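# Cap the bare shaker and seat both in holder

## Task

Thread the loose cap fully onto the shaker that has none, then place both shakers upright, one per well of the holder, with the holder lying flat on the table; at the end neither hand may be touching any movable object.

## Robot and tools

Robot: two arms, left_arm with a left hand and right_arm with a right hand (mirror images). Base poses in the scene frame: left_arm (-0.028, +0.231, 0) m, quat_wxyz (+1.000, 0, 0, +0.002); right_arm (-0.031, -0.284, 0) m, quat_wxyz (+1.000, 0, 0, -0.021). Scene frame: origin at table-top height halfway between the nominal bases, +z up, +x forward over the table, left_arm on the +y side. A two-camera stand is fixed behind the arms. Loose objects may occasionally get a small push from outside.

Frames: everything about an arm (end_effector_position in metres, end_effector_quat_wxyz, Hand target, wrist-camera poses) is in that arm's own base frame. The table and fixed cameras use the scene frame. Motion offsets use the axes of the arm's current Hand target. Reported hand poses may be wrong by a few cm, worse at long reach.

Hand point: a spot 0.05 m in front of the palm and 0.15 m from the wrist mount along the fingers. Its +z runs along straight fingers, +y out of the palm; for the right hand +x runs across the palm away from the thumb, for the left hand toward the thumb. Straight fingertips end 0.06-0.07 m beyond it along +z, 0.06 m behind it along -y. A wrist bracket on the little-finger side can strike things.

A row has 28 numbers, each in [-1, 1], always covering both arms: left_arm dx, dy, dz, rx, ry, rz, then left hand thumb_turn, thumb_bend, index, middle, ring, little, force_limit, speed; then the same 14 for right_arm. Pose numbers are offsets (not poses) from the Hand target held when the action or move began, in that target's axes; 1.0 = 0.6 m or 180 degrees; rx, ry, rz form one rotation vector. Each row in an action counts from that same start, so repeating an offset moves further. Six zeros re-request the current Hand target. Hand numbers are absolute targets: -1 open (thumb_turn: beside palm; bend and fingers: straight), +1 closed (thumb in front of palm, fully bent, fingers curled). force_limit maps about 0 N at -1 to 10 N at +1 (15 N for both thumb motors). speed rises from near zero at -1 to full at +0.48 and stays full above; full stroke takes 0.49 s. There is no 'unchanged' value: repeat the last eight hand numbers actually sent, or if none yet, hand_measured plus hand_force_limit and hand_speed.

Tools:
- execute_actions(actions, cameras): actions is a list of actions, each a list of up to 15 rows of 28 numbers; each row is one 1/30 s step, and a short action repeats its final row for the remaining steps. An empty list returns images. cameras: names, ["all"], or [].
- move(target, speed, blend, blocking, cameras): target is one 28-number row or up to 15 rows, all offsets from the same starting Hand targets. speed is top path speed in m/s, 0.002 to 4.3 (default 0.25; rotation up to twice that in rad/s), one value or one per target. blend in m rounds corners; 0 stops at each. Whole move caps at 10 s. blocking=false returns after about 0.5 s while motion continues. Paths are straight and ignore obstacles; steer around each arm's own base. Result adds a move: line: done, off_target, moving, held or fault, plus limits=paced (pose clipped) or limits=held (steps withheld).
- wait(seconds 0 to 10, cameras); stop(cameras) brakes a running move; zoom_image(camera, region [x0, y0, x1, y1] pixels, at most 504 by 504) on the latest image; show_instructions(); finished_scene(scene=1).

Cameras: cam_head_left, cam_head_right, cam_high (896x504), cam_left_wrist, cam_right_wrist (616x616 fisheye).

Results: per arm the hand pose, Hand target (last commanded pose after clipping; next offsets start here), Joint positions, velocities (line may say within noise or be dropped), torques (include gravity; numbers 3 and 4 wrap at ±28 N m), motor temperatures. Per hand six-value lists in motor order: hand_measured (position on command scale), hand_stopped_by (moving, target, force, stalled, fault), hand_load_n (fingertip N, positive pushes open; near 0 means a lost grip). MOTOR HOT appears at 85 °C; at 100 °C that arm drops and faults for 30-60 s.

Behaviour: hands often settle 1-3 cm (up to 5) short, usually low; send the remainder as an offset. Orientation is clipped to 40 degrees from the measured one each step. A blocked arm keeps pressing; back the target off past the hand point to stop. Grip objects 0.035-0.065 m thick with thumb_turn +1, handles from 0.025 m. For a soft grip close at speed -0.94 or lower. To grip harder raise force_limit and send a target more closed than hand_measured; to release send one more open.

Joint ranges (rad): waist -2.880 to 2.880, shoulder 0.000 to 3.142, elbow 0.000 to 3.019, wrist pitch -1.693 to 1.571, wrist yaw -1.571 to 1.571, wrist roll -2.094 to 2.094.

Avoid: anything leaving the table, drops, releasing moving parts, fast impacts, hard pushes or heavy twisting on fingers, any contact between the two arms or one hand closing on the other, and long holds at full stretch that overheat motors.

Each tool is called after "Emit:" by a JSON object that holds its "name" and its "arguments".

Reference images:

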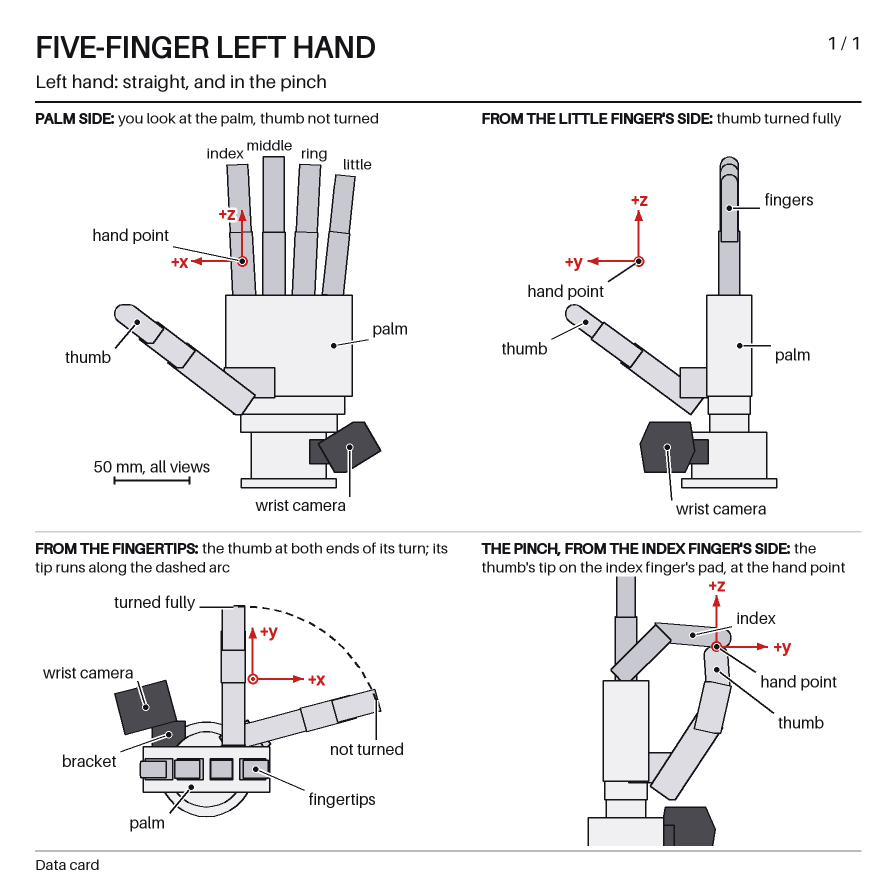

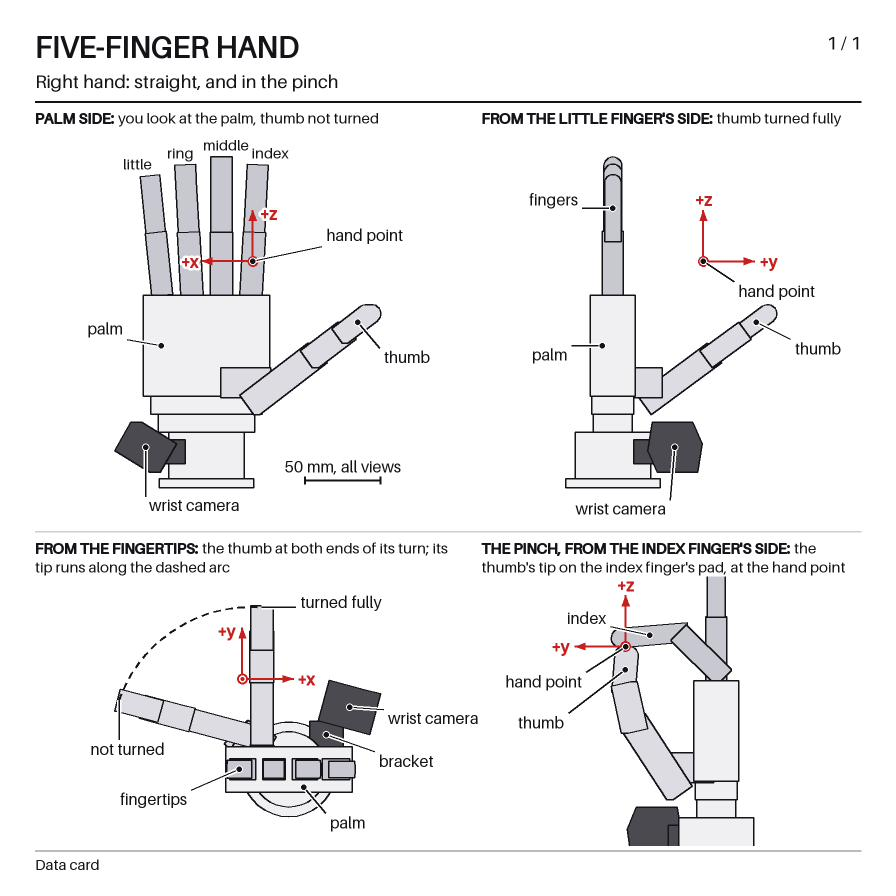

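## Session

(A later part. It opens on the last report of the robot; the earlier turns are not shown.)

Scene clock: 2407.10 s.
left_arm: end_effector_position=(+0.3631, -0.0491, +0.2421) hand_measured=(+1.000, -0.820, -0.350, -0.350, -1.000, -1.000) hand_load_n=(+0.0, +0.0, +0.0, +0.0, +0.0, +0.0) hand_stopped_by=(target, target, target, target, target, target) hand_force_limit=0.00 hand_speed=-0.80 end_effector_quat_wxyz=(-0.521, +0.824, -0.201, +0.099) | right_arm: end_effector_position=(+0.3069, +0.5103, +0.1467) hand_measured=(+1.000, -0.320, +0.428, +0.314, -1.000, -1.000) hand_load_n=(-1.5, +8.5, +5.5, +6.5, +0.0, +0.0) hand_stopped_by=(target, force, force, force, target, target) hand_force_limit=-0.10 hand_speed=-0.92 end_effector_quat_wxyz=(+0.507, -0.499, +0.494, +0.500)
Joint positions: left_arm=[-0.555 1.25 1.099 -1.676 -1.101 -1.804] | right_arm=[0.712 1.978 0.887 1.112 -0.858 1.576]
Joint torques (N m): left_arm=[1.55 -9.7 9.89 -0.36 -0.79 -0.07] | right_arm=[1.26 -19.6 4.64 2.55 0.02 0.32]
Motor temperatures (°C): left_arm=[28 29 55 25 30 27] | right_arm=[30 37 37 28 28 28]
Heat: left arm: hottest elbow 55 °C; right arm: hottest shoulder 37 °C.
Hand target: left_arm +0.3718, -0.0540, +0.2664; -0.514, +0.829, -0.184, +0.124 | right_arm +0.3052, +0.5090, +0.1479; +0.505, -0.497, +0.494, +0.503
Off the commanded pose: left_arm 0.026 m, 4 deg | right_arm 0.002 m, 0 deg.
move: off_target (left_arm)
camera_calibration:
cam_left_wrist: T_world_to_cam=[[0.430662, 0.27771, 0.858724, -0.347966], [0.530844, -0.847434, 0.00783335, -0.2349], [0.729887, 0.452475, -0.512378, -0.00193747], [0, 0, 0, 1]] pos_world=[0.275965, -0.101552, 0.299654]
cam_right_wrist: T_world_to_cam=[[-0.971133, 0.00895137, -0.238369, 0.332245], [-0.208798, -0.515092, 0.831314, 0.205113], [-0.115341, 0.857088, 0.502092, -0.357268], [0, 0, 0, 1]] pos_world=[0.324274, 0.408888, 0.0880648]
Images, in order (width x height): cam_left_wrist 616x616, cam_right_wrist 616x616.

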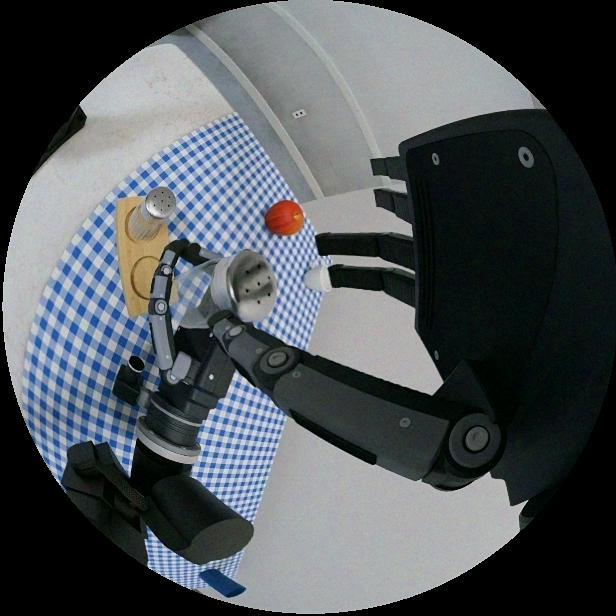

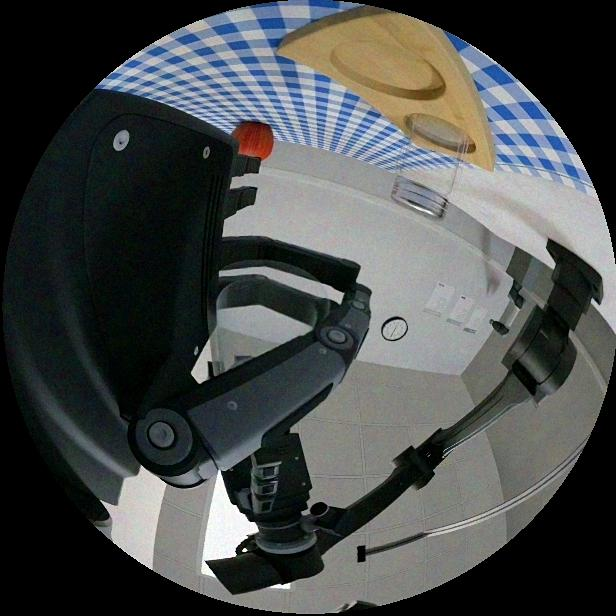

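Emit:
{"name": "zoom_image", "arguments": {"camera": "cam_left_wrist", "region": [200, 235, 290, 325]}}

Emit:
{"name": "zoom_image", "arguments": {"camera": "cam_left_wrist", "region": [120, 170, 210, 260]}}

Scaled by 5.600 from the camera's 616x616 image, which has a finer 880x880 frame.

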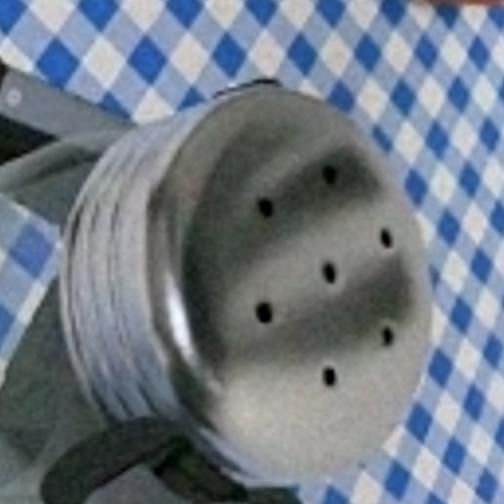

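Scaled by 5.600 from the camera's 616x616 image, which has a finer 880x880 frame.

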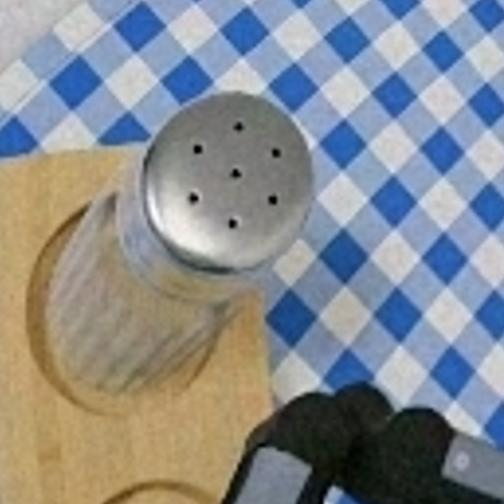

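Emit:
{"name": "move", "arguments": {"target": [[-0.0102,0.0138,0.0077,-0.0014,0.0748,0.0368,1,-0.82,-0.35,-0.35,-1,-1,0,-0.8,0,0,0,0,-0.0167,0.0067,1,-0.1,0.8,0.8,-1,-1,-0.1,-0.92]], "speed": [0.1], "cameras": ["cam_left_wrist","cam_right_wrist"]}}

Emit:
{"name": "zoom_image", "arguments": {"camera": "cam_left_wrist", "region": [210, 250, 310, 350]}}

Scene clock: 2421.23 s.
left_arm: end_effector_position=(+0.3656, -0.0558, +0.2469) hand_measured=(+1.000, -0.820, -0.350, -0.350, -1.000, -1.000) hand_load_n=(+0.0, +0.0, +0.0, +0.0, +0.0, +0.0) hand_stopped_by=(target, target, target, target, target, target) hand_force_limit=0.00 hand_speed=-0.80 end_effector_quat_wxyz=(-0.495, +0.795, -0.301, +0.180) | right_arm: end_effector_position=(+0.3069, +0.5077, +0.1526) hand_measured=(+1.000, -0.320, +0.428, +0.314, -1.000, -1.000) hand_load_n=(-1.5, +8.5, +5.5, +6.5, +0.0, +0.0) hand_stopped_by=(target, force, force, force, target, target) hand_force_limit=-0.10 hand_speed=-0.92 end_effector_quat_wxyz=(+0.516, -0.482, +0.484, +0.516)
Joint positions: left_arm=[-0.537 1.023 0.94 -1.152 -1.08 -1.181] | right_arm=[0.712 2.006 0.887 1.219 -0.853 1.649]
Joint torques (N m): left_arm=[2.9 -7.82 7.43 1.11 -0.54 0.05] | right_arm=[1.49 -17.96 4.97 2.93 0.18 0.38]
Motor temperatures (°C): left_arm=[28 29 55 25 30 27] | right_arm=[30 37 37 28 28 28]
Heat: left arm: hottest elbow 55 °C; right arm: hottest shoulder 37 °C.
Hand target: left_arm +0.3667, -0.0509, +0.2568; -0.493, +0.797, -0.291, +0.190 | right_arm +0.3052, +0.5090, +0.1479; +0.513, -0.478, +0.486, +0.521
Off the commanded pose: left_arm 0.011 m, 2 deg | right_arm 0.005 m, 1 deg.
move: off_target (left_arm)
camera_calibration:
cam_left_wrist: T_world_to_cam=[[0.470169, 0.178638, 0.864308, -0.3726], [0.287761, -0.956815, 0.0412207, -0.167459], [0.834347, 0.229334, -0.50127, -0.0517042], [0, 0, 0, 1]] pos_world=[0.266513, -0.0818092, 0.303027]
cam_right_wrist: T_world_to_cam=[[-0.974195, 0.0222689, -0.224606, 0.325698], [-0.198573, -0.557623, 0.805994, 0.22109], [-0.107297, 0.829796, 0.547655, -0.353619], [0, 0, 0, 1]] pos_world=[0.323253, 0.409464, 0.0886182]
Images, in order (width x height): cam_left_wrist 616x616, cam_right_wrist 616x616.

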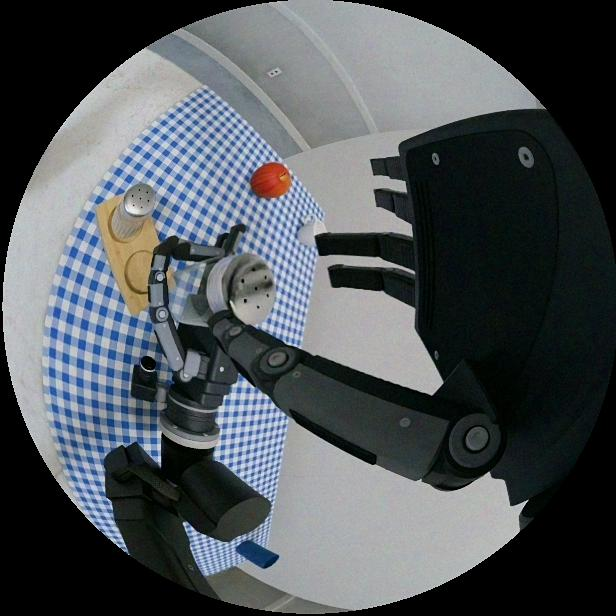

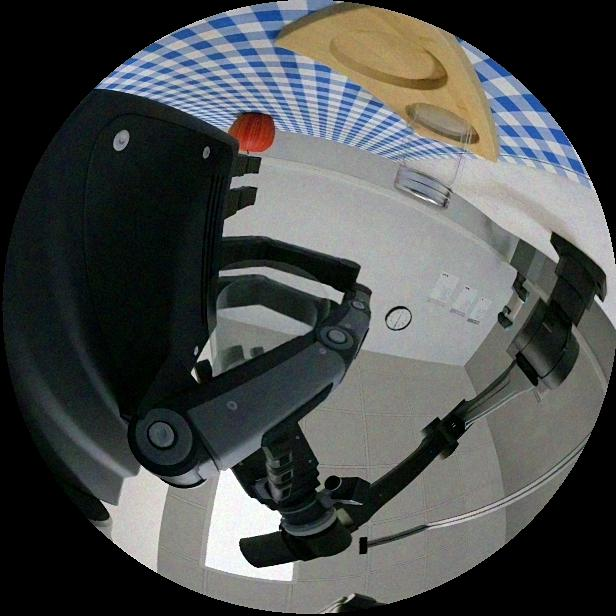

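Scaled by 5.040 from the camera's 616x616 image, which has a finer 880x880 frame.

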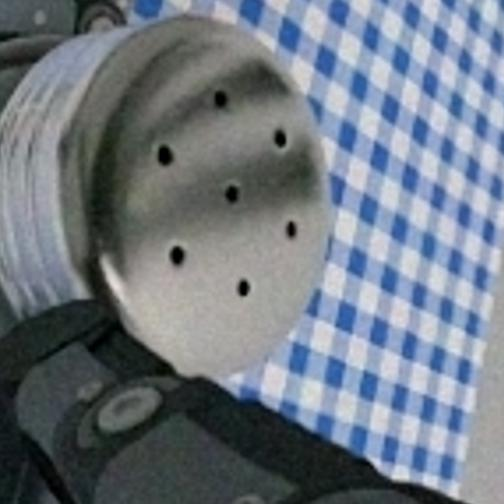

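Emit:
{"name": "move", "arguments": {"target": [[-0.0077,0.0523,0.0210,0,0,0,1,-0.82,-0.35,-0.35,-1,-1,0,-0.8,0,0,0,0,0,0,1,-0.1,0.8,0.8,-1,-1,-0.1,-0.92]], "speed": [0.06], "cameras": ["cam_left_wrist"]}}

Emit:
{"name": "zoom_image", "arguments": {"camera": "cam_left_wrist", "region": [210, 230, 370, 390]}}

Scene clock: 2427.90 s.
left_arm: end_effector_position=(+0.3597, -0.0523, +0.2131) hand_measured=(+1.000, -0.820, -0.350, -0.350, -1.000, -1.000) hand_load_n=(+0.0, +0.0, +0.0, +0.0, +0.0, +0.0) hand_stopped_by=(target, target, target, target, target, target) hand_force_limit=0.00 hand_speed=-0.80 end_effector_quat_wxyz=(-0.496, +0.794, -0.304, +0.176) | right_arm: end_effector_position=(+0.3069, +0.5077, +0.1526) hand_measured=(+1.000, -0.320, +0.428, +0.314, -1.000, -1.000) hand_load_n=(-1.5, +8.5, +5.5, +6.5, +0.0, +0.0) hand_stopped_by=(target, force, force, force, target, target) hand_force_limit=-0.10 hand_speed=-0.92 end_effector_quat_wxyz=(+0.516, -0.482, +0.484, +0.516)
Joint positions: left_arm=[-0.537 1.021 0.851 -1.074 -1.08 -1.181] | right_arm=[0.712 2.006 0.887 1.219 -0.853 1.649]
Joint torques (N m): left_arm=[2.32 -7.71 7.25 1.05 -0.62 0.01] | right_arm=[1.44 -17.96 4.94 2.93 0.18 0.38]
Motor temperatures (°C): left_arm=[28 29 55 25 30 27] | right_arm=[30 36 37 28 28 28]
Heat: left arm: hottest elbow 55 °C; right arm: hottest elbow 37 °C.
Hand target: left_arm +0.3620, -0.0502, +0.2231; -0.493, +0.797, -0.291, +0.190 | right_arm +0.3052, +0.5090, +0.1479; +0.513, -0.478, +0.486, +0.521
Off the commanded pose: left_arm 0.010 m, 2 deg | right_arm 0.005 m, 1 deg.
move: done
camera_calibration:
cam_left_wrist: T_world_to_cam=[[0.477431, 0.174045, 0.86126, -0.343486], [0.287734, -0.95711, 0.0339118, -0.159428], [0.830222, 0.231624, -0.507032, -0.061731], [0, 0, 0, 1]] pos_world=[0.261114, -0.0785094, 0.269937]
Images, in order (width x height): cam_left_wrist 616x616.

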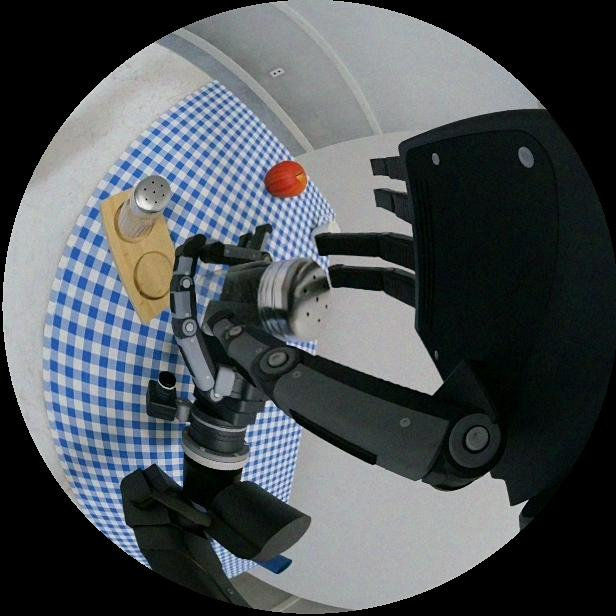

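Scaled by 3.150 from the camera's 616x616 image, which has a finer 880x880 frame.

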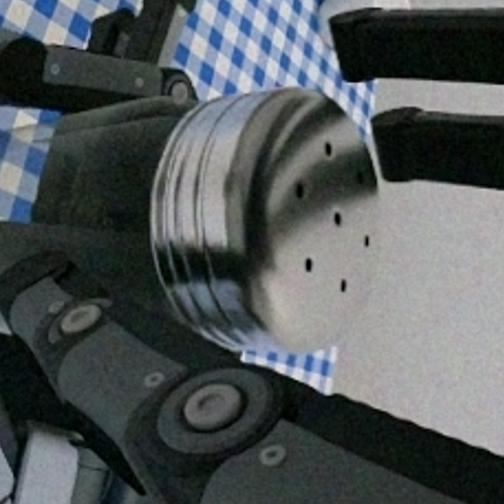

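Emit:
{"name": "move", "arguments": {"target": [[0.0022,-0.0592,-0.0304,0,0,0,1,-0.82,-0.35,-0.35,-1,-1,0,-0.8,0,0,0,0,0,0,1,-0.1,0.8,0.8,-1,-1,-0.1,-0.92],[0.0014,-0.0151,-0.0088,0,0,0,1,-0.82,-0.35,-0.35,-1,-1,0,-0.8,0,0,0,0,0,0,1,-0.1,0.8,0.8,-1,-1,-0.1,-0.92]], "speed": [0.08,0.06], "cameras": ["cam_left_wrist"]}}

Emit:
{"name": "zoom_image", "arguments": {"camera": "cam_left_wrist", "region": [210, 230, 370, 390]}}

Scene clock: 2433.40 s.
left_arm: end_effector_position=(+0.3583, -0.0514, +0.2281) hand_measured=(+1.000, -0.820, -0.350, -0.350, -1.000, -1.000) hand_load_n=(+0.0, +0.0, -0.5, +0.0, +0.0, +0.0) hand_stopped_by=(target, target, target, target, target, target) hand_force_limit=0.00 hand_speed=-0.80 end_effector_quat_wxyz=(-0.495, +0.795, -0.301, +0.181) | right_arm: end_effector_position=(+0.3069, +0.5077, +0.1526) hand_measured=(+1.000, -0.320, +0.428, +0.314, -1.000, -1.000) hand_load_n=(-1.5, +8.5, +5.5, +6.5, +0.0, +0.0) hand_stopped_by=(target, force, force, force, target, target) hand_force_limit=-0.10 hand_speed=-0.92 end_effector_quat_wxyz=(+0.516, -0.482, +0.484, +0.516)
Joint positions: left_arm=[-0.537 1.003 0.877 -1.108 -1.08 -1.181] | right_arm=[0.712 2.006 0.887 1.219 -0.853 1.649]
Joint torques (N m): left_arm=[2.08 -6.24 7.38 1.24 -0.64 -0.05] | right_arm=[1.55 -17.9 4.97 2.92 0.17 0.38]
Motor temperatures (°C): left_arm=[28 29 55 25 30 27] | right_arm=[30 36 37 28 28 28]
Heat: left arm: hottest elbow 55 °C; right arm: hottest elbow 37 °C.
Hand target: left_arm +0.3620, -0.0512, +0.2336; -0.493, +0.797, -0.291, +0.190 | right_arm +0.3052, +0.5090, +0.1479; +0.513, -0.478, +0.486, +0.521
Off the commanded pose: left_arm 0.007 m, 2 deg | right_arm 0.005 m, 1 deg.
move: done
camera_calibration:
cam_left_wrist: T_world_to_cam=[[0.46951, 0.178784, 0.864637, -0.353568], [0.287449, -0.956885, 0.041769, -0.160425], [0.834825, 0.228928, -0.500658, -0.0562928], [0, 0, 0, 1]] pos_world=[0.259113, -0.0774088, 0.284225]
Images, in order (width x height): cam_left_wrist 616x616.

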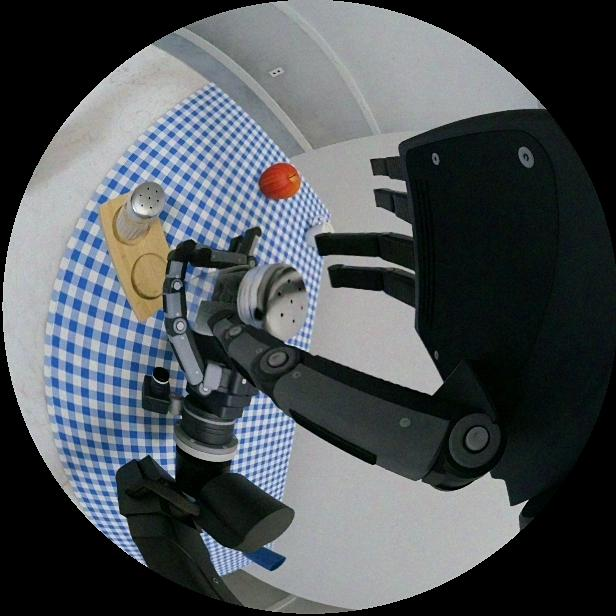

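Scaled by 3.150 from the camera's 616x616 image, which has a finer 880x880 frame.

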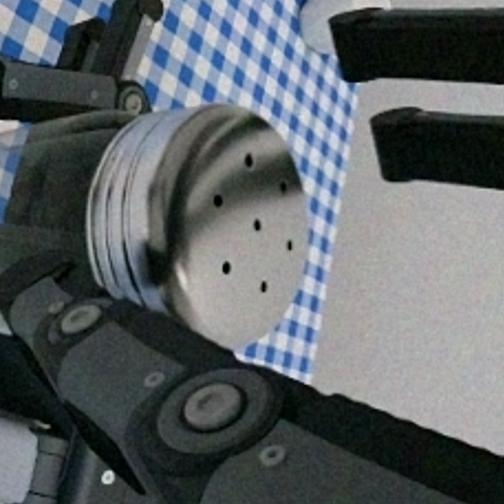

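Emit:
{"name": "move", "arguments": {"target": [[0.0033,0.0067,0.0017,0,0,0,1,-0.82,-0.35,-0.35,-1,-1,0,-0.8,0,0,0,0,0,0,1,-0.1,0.8,0.8,-1,-1,-0.1,-0.92]], "speed": [0.05], "cameras": []}}

Scene clock: 2457.47 s.
left_arm: end_effector_position=(+0.3585, -0.0515, +0.2265) hand_measured=(+1.000, -0.820, -0.350, -0.350, -1.000, -1.000) hand_load_n=(+0.0, +0.0, +0.0, +0.0, +0.0, +0.0) hand_stopped_by=(target, target, target, target, target, target) hand_force_limit=0.00 hand_speed=-0.80 end_effector_quat_wxyz=(-0.495, +0.795, -0.300, +0.182) | right_arm: end_effector_position=(+0.3069, +0.5077, +0.1526) hand_measured=(+1.000, -0.320, +0.428, +0.314, -1.000, -1.000) hand_load_n=(-1.5, +8.0, +6.0, +6.5, +0.0, +0.0) hand_stopped_by=(target, force, force, force, target, target) hand_force_limit=-0.10 hand_speed=-0.92 end_effector_quat_wxyz=(+0.516, -0.482, +0.484, +0.516)
Joint positions: left_arm=[-0.537 1.003 0.873 -1.102 -1.08 -1.183] | right_arm=[0.712 2.006 0.887 1.219 -0.853 1.649]
Joint torques (N m): left_arm=[1.67 -5.66 7.32 1.44 -0.69 -0.11] | right_arm=[1.44 -17.96 4.96 2.95 0.18 0.37]
Heat: left arm: hottest elbow 54 °C; right arm: hottest elbow 37 °C.
Hand target: left_arm +0.3630, -0.0532, +0.2295; -0.493, +0.798, -0.291, +0.190 | right_arm +0.3052, +0.5090, +0.1479; +0.513, -0.478, +0.486, +0.521
Off the commanded pose: left_arm 0.006 m, 1 deg | right_arm 0.005 m, 1 deg.
move: done
No camera images: "cameras" was empty.

Emit:
{"name": "execute_actions", "arguments": {"actions": [[[0,0,0,0,0,0,1,-0.7,-0.15,-0.15,-1,-1,0,-0.8,0,0,0,0,0,0,1,-0.1,0.8,0.8,-1,-1,-0.1,-0.92]],[[0,0,0,0,0,0,1,-0.4,0.35,0.35,-1,-1,-0.3,-0.94,0,0,0,0,0,0,1,-0.1,0.8,0.8,-1,-1,-0.1,-0.92]],[[0,0,0,0,0,0,1,-0.4,0.35,0.35,-1,-1,-0.3,-0.94,0,0,0,0,0,0,1,-0.1,0.8,0.8,-1,-1,-0.1,-0.92]],[[0,0,0,0,0,0,1,-0.4,0.35,0.35,-1,-1,-0.3,-0.94,0,0,0,0,0,0,1,-0.1,0.8,0.8,-1,-1,-0.1,-0.92]],[[0,0,0,0,0,0,1,-0.4,0.35,0.35,-1,-1,-0.3,-0.94,0,0,0,0,0,0,1,-0.1,0.8,0.8,-1,-1,-0.1,-0.92]]], "cameras": ["cam_left_wrist","cam_right_wrist"]}}

Emit:
{"name": "zoom_image", "arguments": {"camera": "cam_left_wrist", "region": [210, 230, 370, 390]}}

Emit:
{"name": "zoom_image", "arguments": {"camera": "cam_right_wrist", "region": [200, 230, 360, 390]}}

Scene clock: 2462.60 s.
left_arm: end_effector_position=(+0.3585, -0.0519, +0.2263) hand_measured=(+1.000, -0.632, +0.000, -0.004, -1.000, -1.000) hand_load_n=(+0.5, +8.5, +4.5, +3.5, +0.0, +0.0) hand_stopped_by=(target, force, force, force, target, target) hand_force_limit=-0.30 hand_speed=-0.94 end_effector_quat_wxyz=(-0.494, +0.796, -0.300, +0.182) | right_arm: end_effector_position=(+0.3078, +0.5079, +0.1531) hand_measured=(+1.000, -0.320, +0.428, +0.314, -1.000, -1.000) hand_load_n=(-1.5, +8.5, +6.0, +6.5, +0.0, +0.0) hand_stopped_by=(target, force, force, force, target, target) hand_force_limit=-0.10 hand_speed=-0.92 end_effector_quat_wxyz=(+0.516, -0.480, +0.487, +0.517)
Joint positions: left_arm=[-0.537 1.003 0.873 -1.101 -1.078 -1.184] | right_arm=[0.712 2.006 0.887 1.22 -0.85 1.655]
Joint torques (N m): left_arm=[1.67 -5.66 7.31 1.18 -0.79 -0.12] | right_arm=[1.44 -17.96 4.97 2.93 0.04 0.32]
Heat: left arm: hottest elbow 54 °C; right arm: hottest elbow 37 °C.
Hand target: left_arm +0.3630, -0.0532, +0.2295; -0.493, +0.797, -0.290, +0.190 | right_arm +0.3051, +0.5090, +0.1479; +0.513, -0.478, +0.486, +0.521
Off the commanded pose: left_arm 0.006 m, 1 deg | right_arm 0.006 m, 1 deg.
camera_calibration:
cam_left_wrist: T_world_to_cam=[[0.46696, 0.182845, 0.865168, -0.351002], [0.287984, -0.956495, 0.0467114, -0.16216], [0.83607, 0.227342, -0.499302, -0.0581391], [0, 0, 0, 1]] pos_world=[0.259212, -0.0777091, 0.282222]
cam_right_wrist: T_world_to_cam=[[-0.975371, 0.0256955, -0.219071, 0.324526], [-0.195894, -0.557404, 0.8068, 0.219991], [-0.10138, 0.829844, 0.548709, -0.355944], [0, 0, 0, 1]] pos_world=[0.323542, 0.409663, 0.0889152]
Images, in order (width x height): cam_left_wrist 616x616, cam_right_wrist 616x616.

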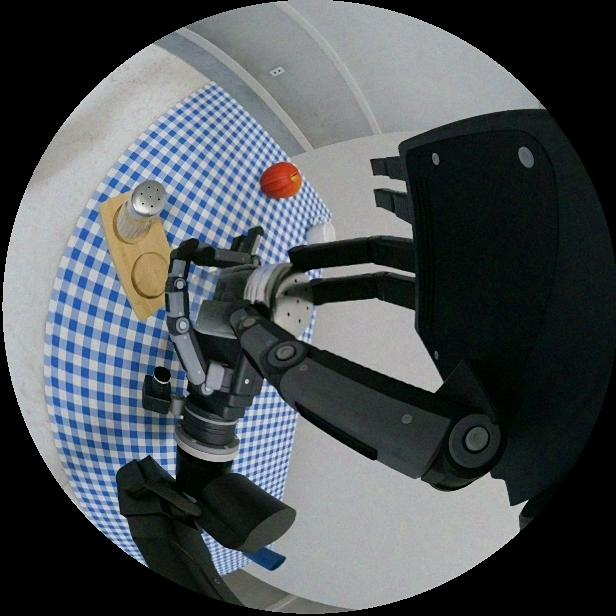

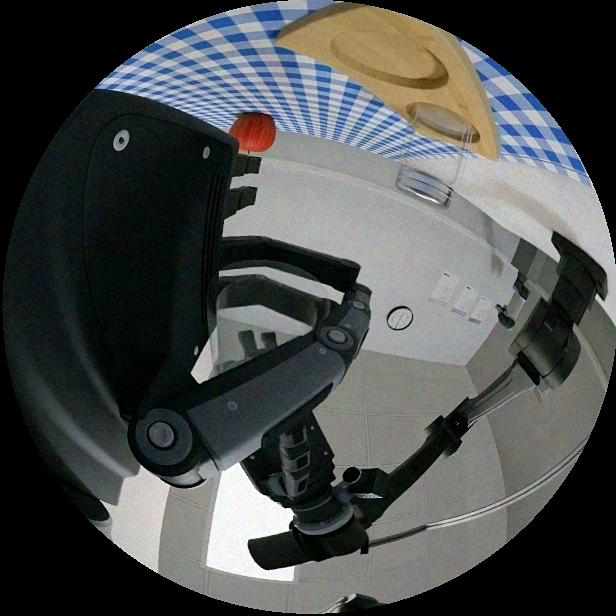

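Scaled by 3.150 from the camera's 616x616 image, which has a finer 880x880 frame.

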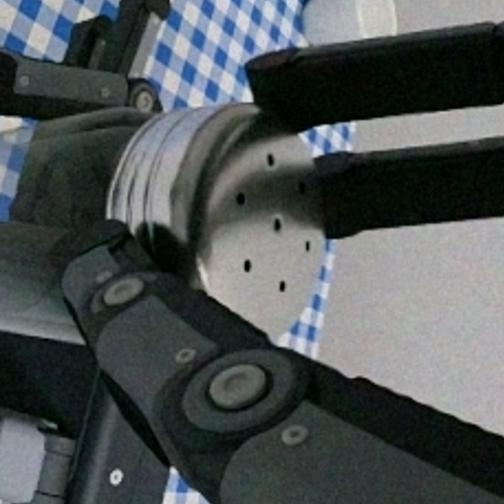

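Scaled by 3.150 from the camera's 616x616 image, which has a finer 880x880 frame.

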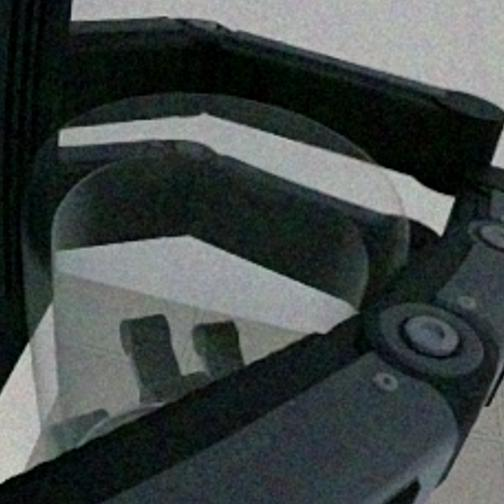

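Emit:
{"name": "move", "arguments": {"target": [[-0.0025,0.0020,-0.0040,-0.0018,0.0996,0.0489,1,-0.4,0.35,0.35,-1,-1,-0.3,-0.94,0,0,0,0,0,0,1,-0.1,0.8,0.8,-1,-1,-0.1,-0.92]], "speed": [0.08], "cameras": ["cam_left_wrist","cam_right_wrist"]}}

Emit:
{"name": "zoom_image", "arguments": {"camera": "cam_left_wrist", "region": [210, 230, 370, 390]}}

Emit:
{"name": "zoom_image", "arguments": {"camera": "cam_right_wrist", "region": [200, 230, 360, 390]}}

Scene clock: 2471.10 s.
left_arm: end_effector_position=(+0.3591, -0.0576, +0.2234) hand_measured=(+1.000, -0.632, +0.000, -0.004, -1.000, -1.000) hand_load_n=(+1.0, +8.0, +4.5, +3.0, -0.5, +0.0) hand_stopped_by=(target, force, force, force, target, target) hand_force_limit=-0.30 hand_speed=-0.94 end_effector_quat_wxyz=(-0.451, +0.736, -0.428, +0.267) | right_arm: end_effector_position=(+0.3076, +0.5079, +0.1485) hand_measured=(+1.000, -0.320, +0.428, +0.314, -1.000, -1.000) hand_load_n=(-1.5, +8.5, +5.5, +6.5, +0.0, +0.0) hand_stopped_by=(target, force, force, force, target, target) hand_force_limit=-0.10 hand_speed=-0.92 end_effector_quat_wxyz=(+0.513, -0.480, +0.489, +0.517)
Joint positions: left_arm=[-0.438 0.787 0.699 -0.626 -0.811 -0.567] | right_arm=[0.712 2.015 0.887 1.22 -0.851 1.655]
Joint torques (N m): left_arm=[2.61 -5.19 7.58 1.73 -0.09 0.15] | right_arm=[1.55 -18.67 4.92 2.95 0.1 0.32]
Heat: left arm: hottest elbow 54 °C; right arm: hottest elbow 37 °C.
Hand target: left_arm +0.3601, -0.0542, +0.2294; -0.453, +0.735, -0.424, +0.273 | right_arm +0.3051, +0.5090, +0.1479; +0.513, -0.478, +0.486, +0.521
Off the commanded pose: left_arm 0.007 m, 1 deg | right_arm 0.003 m, 1 deg.
move: done
camera_calibration:
cam_left_wrist: T_world_to_cam=[[0.500502, 0.0270228, 0.865314, -0.368797], [-0.0487199, -0.99705, 0.0593166, -0.0518755], [0.864364, -0.0718461, -0.497709, -0.0865694], [0, 0, 0, 1]] pos_world=[0.256883, -0.0479762, 0.279115]
cam_right_wrist: T_world_to_cam=[[-0.976765, 0.0226015, -0.213119, 0.324355], [-0.189782, -0.553206, 0.811139, 0.218911], [-0.0995658, 0.832738, 0.544642, -0.354834], [0, 0, 0, 1]] pos_world=[0.323035, 0.409256, 0.0848167]
Images, in order (width x height): cam_left_wrist 616x616, cam_right_wrist 616x616.

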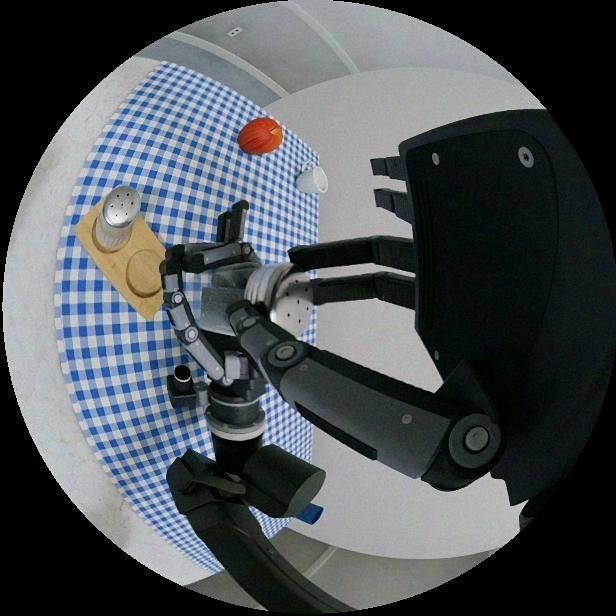

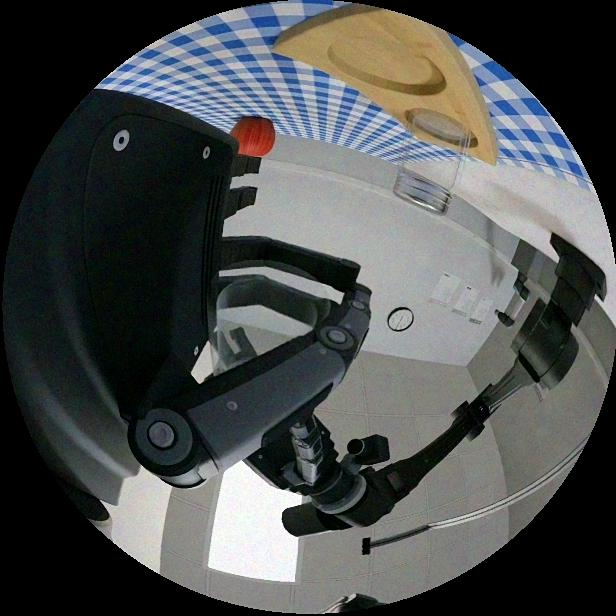

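Scaled by 3.150 from the camera's 616x616 image, which has a finer 880x880 frame.

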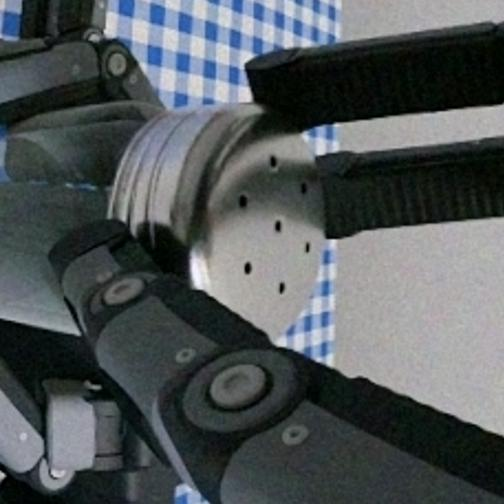

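Scaled by 3.150 from the camera's 616x616 image, which has a finer 880x880 frame.

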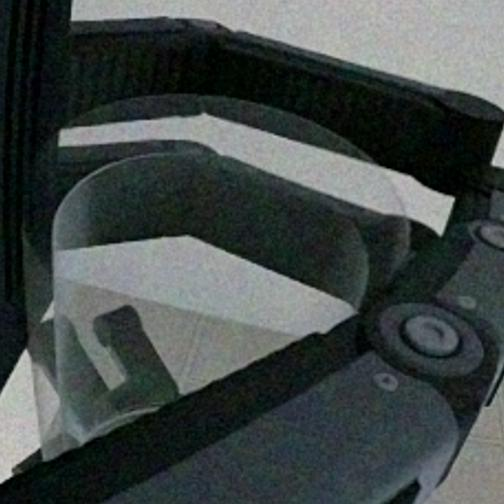

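Emit:
{"name": "move", "arguments": {"target": [[-0.0058,0.0033,-0.0053,-0.0019,0.0997,0.0489,1,-0.4,0.35,0.35,-1,-1,-0.3,-0.94,0,0,0,0,0,0,1,-0.1,0.8,0.8,-1,-1,-0.1,-0.92]], "speed": [0.08], "cameras": ["cam_left_wrist","cam_right_wrist"]}}

Emit:
{"name": "zoom_image", "arguments": {"camera": "cam_right_wrist", "region": [200, 230, 360, 390]}}

Scene clock: 2477.80 s.
left_arm: end_effector_position=(+0.3550, -0.0576, +0.2251) hand_measured=(+1.000, -0.632, +0.000, -0.004, -1.000, -1.000) hand_load_n=(+1.0, +7.5, +5.0, +3.0, +0.0, +0.0) hand_stopped_by=(target, force, force, force, target, target) hand_force_limit=-0.30 hand_speed=-0.94 end_effector_quat_wxyz=(-0.392, +0.654, -0.547, +0.345) | right_arm: end_effector_position=(+0.3072, +0.5078, +0.1485) hand_measured=(+1.000, -0.320, +0.428, +0.314, -1.000, -1.000) hand_load_n=(-1.5, +8.5, +5.5, +6.5, +0.0, -0.5) hand_stopped_by=(target, force, force, force, target, target) hand_force_limit=-0.10 hand_speed=-0.92 end_effector_quat_wxyz=(+0.512, -0.480, +0.489, +0.518)
Joint positions: left_arm=[-0.226 0.661 0.622 -0.463 -0.336 -0.204] | right_arm=[0.712 2.015 0.887 1.22 -0.854 1.655]
Joint torques (N m): left_arm=[2.73 -3.78 7.69 1.81 0.13 0.18] | right_arm=[1.55 -18.73 4.9 2.95 0.17 0.32]
Heat: left arm: hottest elbow 54 °C; right arm: hottest elbow 37 °C.
Hand target: left_arm +0.3551, -0.0531, +0.2291; -0.399, +0.650, -0.546, +0.347 | right_arm +0.3051, +0.5090, +0.1479; +0.513, -0.478, +0.486, +0.521
Off the commanded pose: left_arm 0.006 m, 1 deg | right_arm 0.002 m, 1 deg.
move: done
camera_calibration:
cam_left_wrist: T_world_to_cam=[[0.480151, -0.131209, 0.867317, -0.370633], [-0.386842, -0.919082, 0.0751171, 0.068764], [0.787279, -0.371582, -0.492055, -0.073343], [0, 0, 0, 1]] pos_world=[0.262302, -0.0126837, 0.280202]
cam_right_wrist: T_world_to_cam=[[-0.976773, 0.0203595, -0.213309, 0.325079], [-0.188684, -0.55352, 0.811181, 0.218669], [-0.101555, 0.832587, 0.544504, -0.354001], [0, 0, 0, 1]] pos_world=[0.322836, 0.409156, 0.0847169]
Images, in order (width x height): cam_left_wrist 616x616, cam_right_wrist 616x616.

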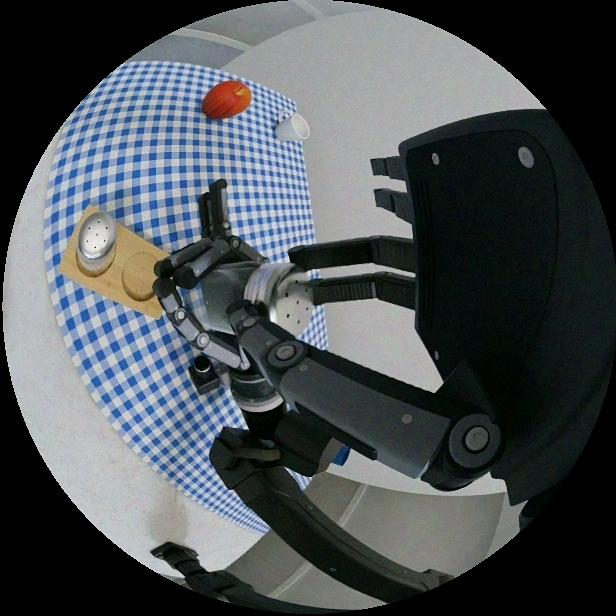

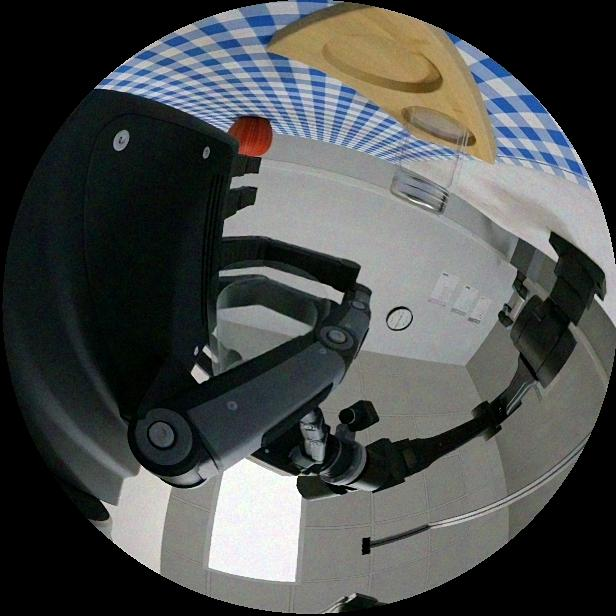

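Scaled by 3.150 from the camera's 616x616 image, which has a finer 880x880 frame.

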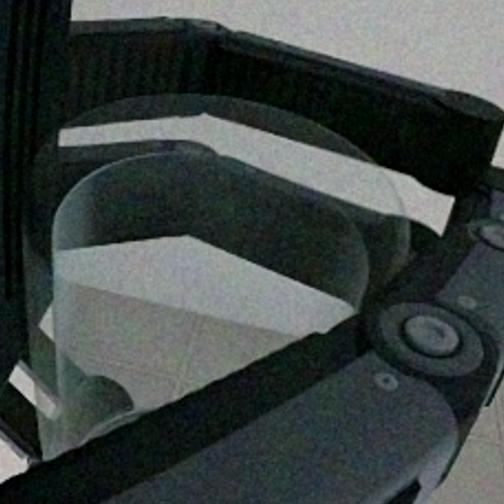

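Emit:
{"name": "zoom_image", "arguments": {"camera": "cam_left_wrist", "region": [200, 230, 330, 360]}}

Scaled by 3.877 from the camera's 616x616 image, which has a finer 880x880 frame.

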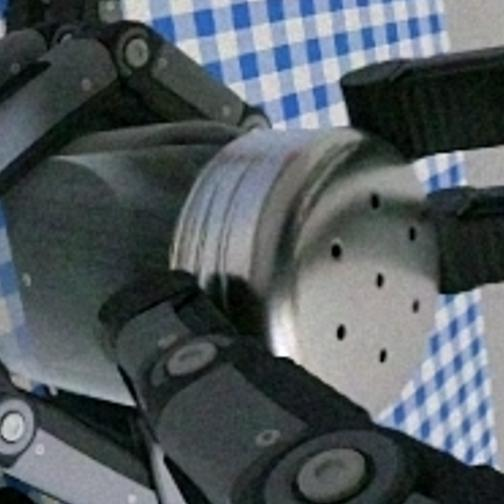

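Emit:
{"name": "move", "arguments": {"target": [[0.0008,0.0047,-0.0015,-0.0017,0.0998,0.0490,1,-0.4,0.35,0.35,-1,-1,-0.3,-0.94,0,0,0,0,0,0,1,-0.1,0.8,0.8,-1,-1,-0.1,-0.92]], "speed": [0.08], "cameras": ["cam_left_wrist","cam_right_wrist"]}}

Emit:
{"name": "zoom_image", "arguments": {"camera": "cam_left_wrist", "region": [200, 230, 330, 360]}}

Scene clock: 2484.30 s.
left_arm: end_effector_position=(+0.3488, -0.0585, +0.2271) hand_measured=(+1.000, -0.632, +0.000, -0.004, -1.000, -1.000) hand_load_n=(+1.0, +7.0, +5.0, +2.5, +0.0, -0.5) hand_stopped_by=(target, force, force, force, target, target) hand_force_limit=-0.30 hand_speed=-0.94 end_effector_quat_wxyz=(+0.329, -0.546, +0.649, -0.415) | right_arm: end_effector_position=(+0.3053, +0.5084, +0.1488) hand_measured=(+1.000, -0.320, +0.428, +0.314, -1.000, -1.000) hand_load_n=(-2.0, +8.5, +5.5, +6.5, +0.0, +0.0) hand_stopped_by=(target, force, force, force, target, target) hand_force_limit=-0.10 hand_speed=-0.92 end_effector_quat_wxyz=(+0.512, -0.482, +0.487, +0.519)
Joint positions: left_arm=[0.017 0.652 0.612 -0.424 0.195 0.067] | right_arm=[0.715 2.015 0.887 1.222 -0.856 1.655]
Joint torques (N m): left_arm=[2.73 -1.96 8.24 1.89 0.35 0.17] | right_arm=[1.32 -18.67 4.92 2.86 0.25 0.32]
Heat: left arm: hottest elbow 53 °C; right arm: hottest elbow 37 °C.
Hand target: left_arm +0.3532, -0.0540, +0.2269; +0.332, -0.545, +0.650, -0.411 | right_arm +0.3052, +0.5089, +0.1480; +0.513, -0.478, +0.486, +0.521
Off the commanded pose: left_arm 0.006 m, 1 deg | right_arm 0.001 m, 1 deg.
move: done
camera_calibration:
cam_left_wrist: T_world_to_cam=[[0.392696, -0.282175, 0.87531, -0.349599], [-0.680399, -0.729483, 0.0700873, 0.180037], [0.618747, -0.623083, -0.478456, -0.0267624], [0, 0, 0, 1]] pos_world=[0.276342, 0.0160104, 0.280585]
cam_right_wrist: T_world_to_cam=[[-0.976407, 0.0162891, -0.215324, 0.325683], [-0.187873, -0.555683, 0.809889, 0.219382], [-0.10646, 0.831235, 0.545633, -0.352919], [0, 0, 0, 1]] pos_world=[0.321643, 0.409961, 0.0850166]
Images, in order (width x height): cam_left_wrist 616x616, cam_right_wrist 616x616.

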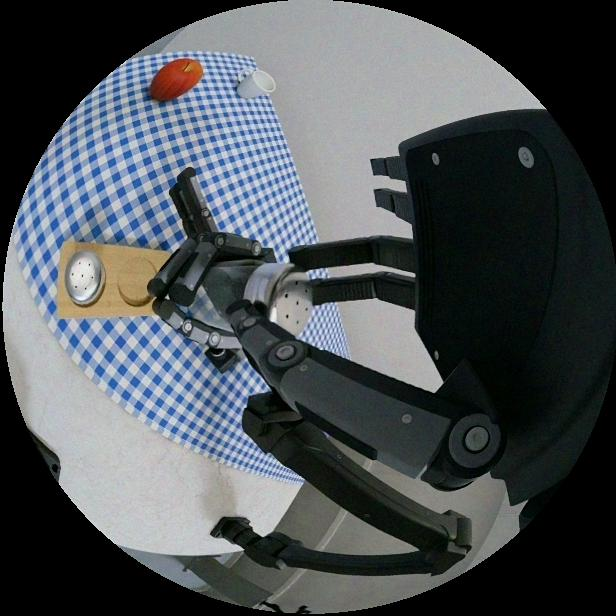

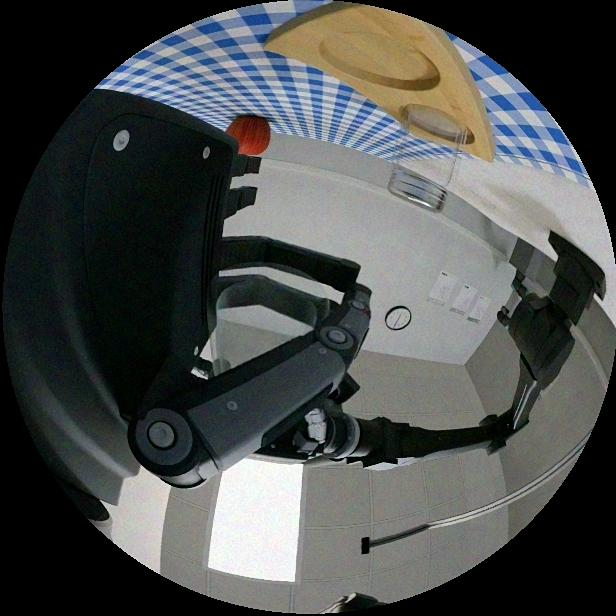

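Scaled by 3.877 from the camera's 616x616 image, which has a finer 880x880 frame.

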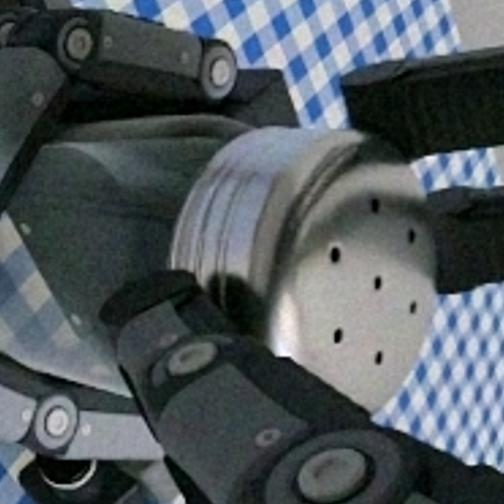

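Emit:
{"name": "move", "arguments": {"target": [[0.0012,0.0018,0.0017,-0.0018,0.0996,0.0488,1,-0.4,0.35,0.35,-1,-1,-0.3,-0.94,0,0,0,0,0,0,1,-0.1,0.8,0.8,-1,-1,-0.1,-0.92]], "speed": [0.08], "cameras": ["cam_left_wrist","cam_right_wrist"]}}

Emit:
{"name": "zoom_image", "arguments": {"camera": "cam_left_wrist", "region": [200, 230, 330, 360]}}

Scene clock: 2491.63 s.
left_arm: end_effector_position=(+0.3456, -0.0609, +0.2181) hand_measured=(+1.000, -0.632, +0.000, -0.004, -1.000, -1.000) hand_load_n=(+1.0, +6.0, +4.0, +3.0, +0.0, +0.0) hand_stopped_by=(target, force, force, force, target, target) hand_force_limit=-0.30 hand_speed=-0.94 end_effector_quat_wxyz=(+0.253, -0.425, +0.733, -0.467) | right_arm: end_effector_position=(+0.3038, +0.5080, +0.1423) hand_measured=(+1.000, -0.320, +0.428, +0.314, -1.000, -1.000) hand_load_n=(-2.5, +8.5, +5.5, +6.5, +0.0, +0.0) hand_stopped_by=(target, force, force, force, target, target) hand_force_limit=-0.10 hand_speed=-0.92 end_effector_quat_wxyz=(+0.507, -0.482, +0.491, +0.520)
Joint positions: left_arm=[0.189 0.775 0.651 -0.456 0.651 0.349] | right_arm=[0.716 2.024 0.883 1.222 -0.856 1.655]
Joint torques (N m): left_arm=[2.55 -2.2 9.99 0.8 0.39 0.19] | right_arm=[1.14 -19.6 5.14 2.88 0.26 0.32]
Heat: left arm: hottest elbow 53 °C; right arm: hottest elbow 37 °C.
Hand target: left_arm +0.3534, -0.0548, +0.2254; +0.256, -0.424, +0.735, -0.463 | right_arm +0.3052, +0.5089, +0.1479; +0.513, -0.478, +0.486, +0.521
Off the commanded pose: left_arm 0.012 m, 1 deg | right_arm 0.006 m, 1 deg.
move: off_target (left_arm)
camera_calibration:
cam_left_wrist: T_world_to_cam=[[0.269448, -0.398319, 0.876778, -0.305929], [-0.88911, -0.452676, 0.0675884, 0.266318], [0.369974, -0.797764, -0.476122, 0.0442115], [0, 0, 0, 1]] pos_world=[0.302861, 0.0339686, 0.271282]
cam_right_wrist: T_world_to_cam=[[-0.978619, 0.0124957, -0.205302, 0.32385], [-0.178365, -0.548618, 0.816826, 0.216696], [-0.102425, 0.83598, 0.539116, -0.351936], [0, 0, 0, 1]] pos_world=[0.319529, 0.409048, 0.0792189]
Images, in order (width x height): cam_left_wrist 616x616, cam_right_wrist 616x616.

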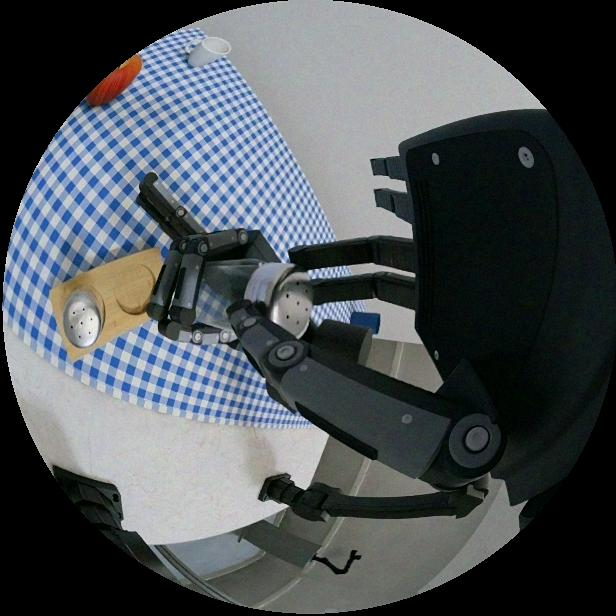

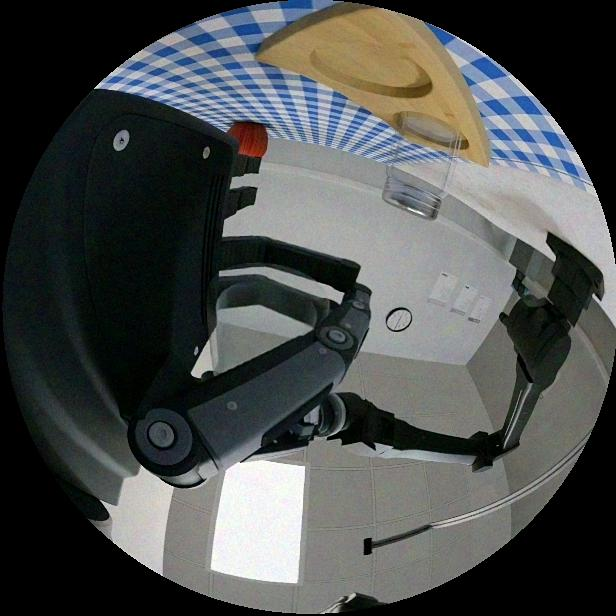

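Scaled by 3.877 from the camera's 616x616 image, which has a finer 880x880 frame.

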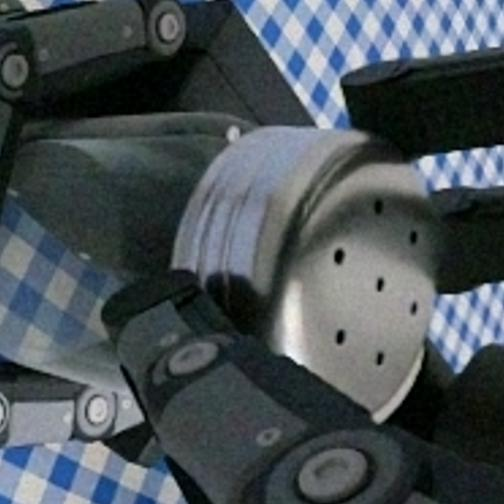

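Emit:
{"name": "zoom_image", "arguments": {"camera": "cam_right_wrist", "region": [200, 230, 360, 390]}}

Scaled by 3.150 from the camera's 616x616 image, which has a finer 880x880 frame.

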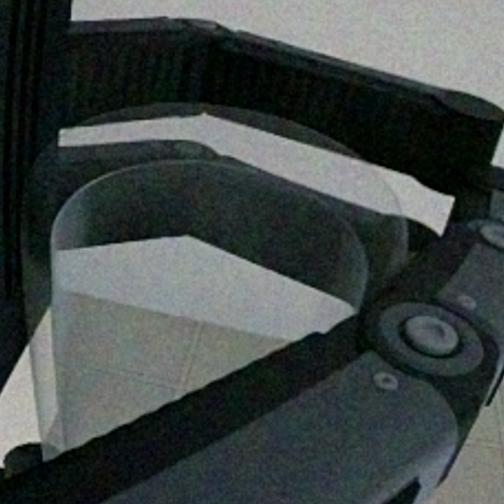

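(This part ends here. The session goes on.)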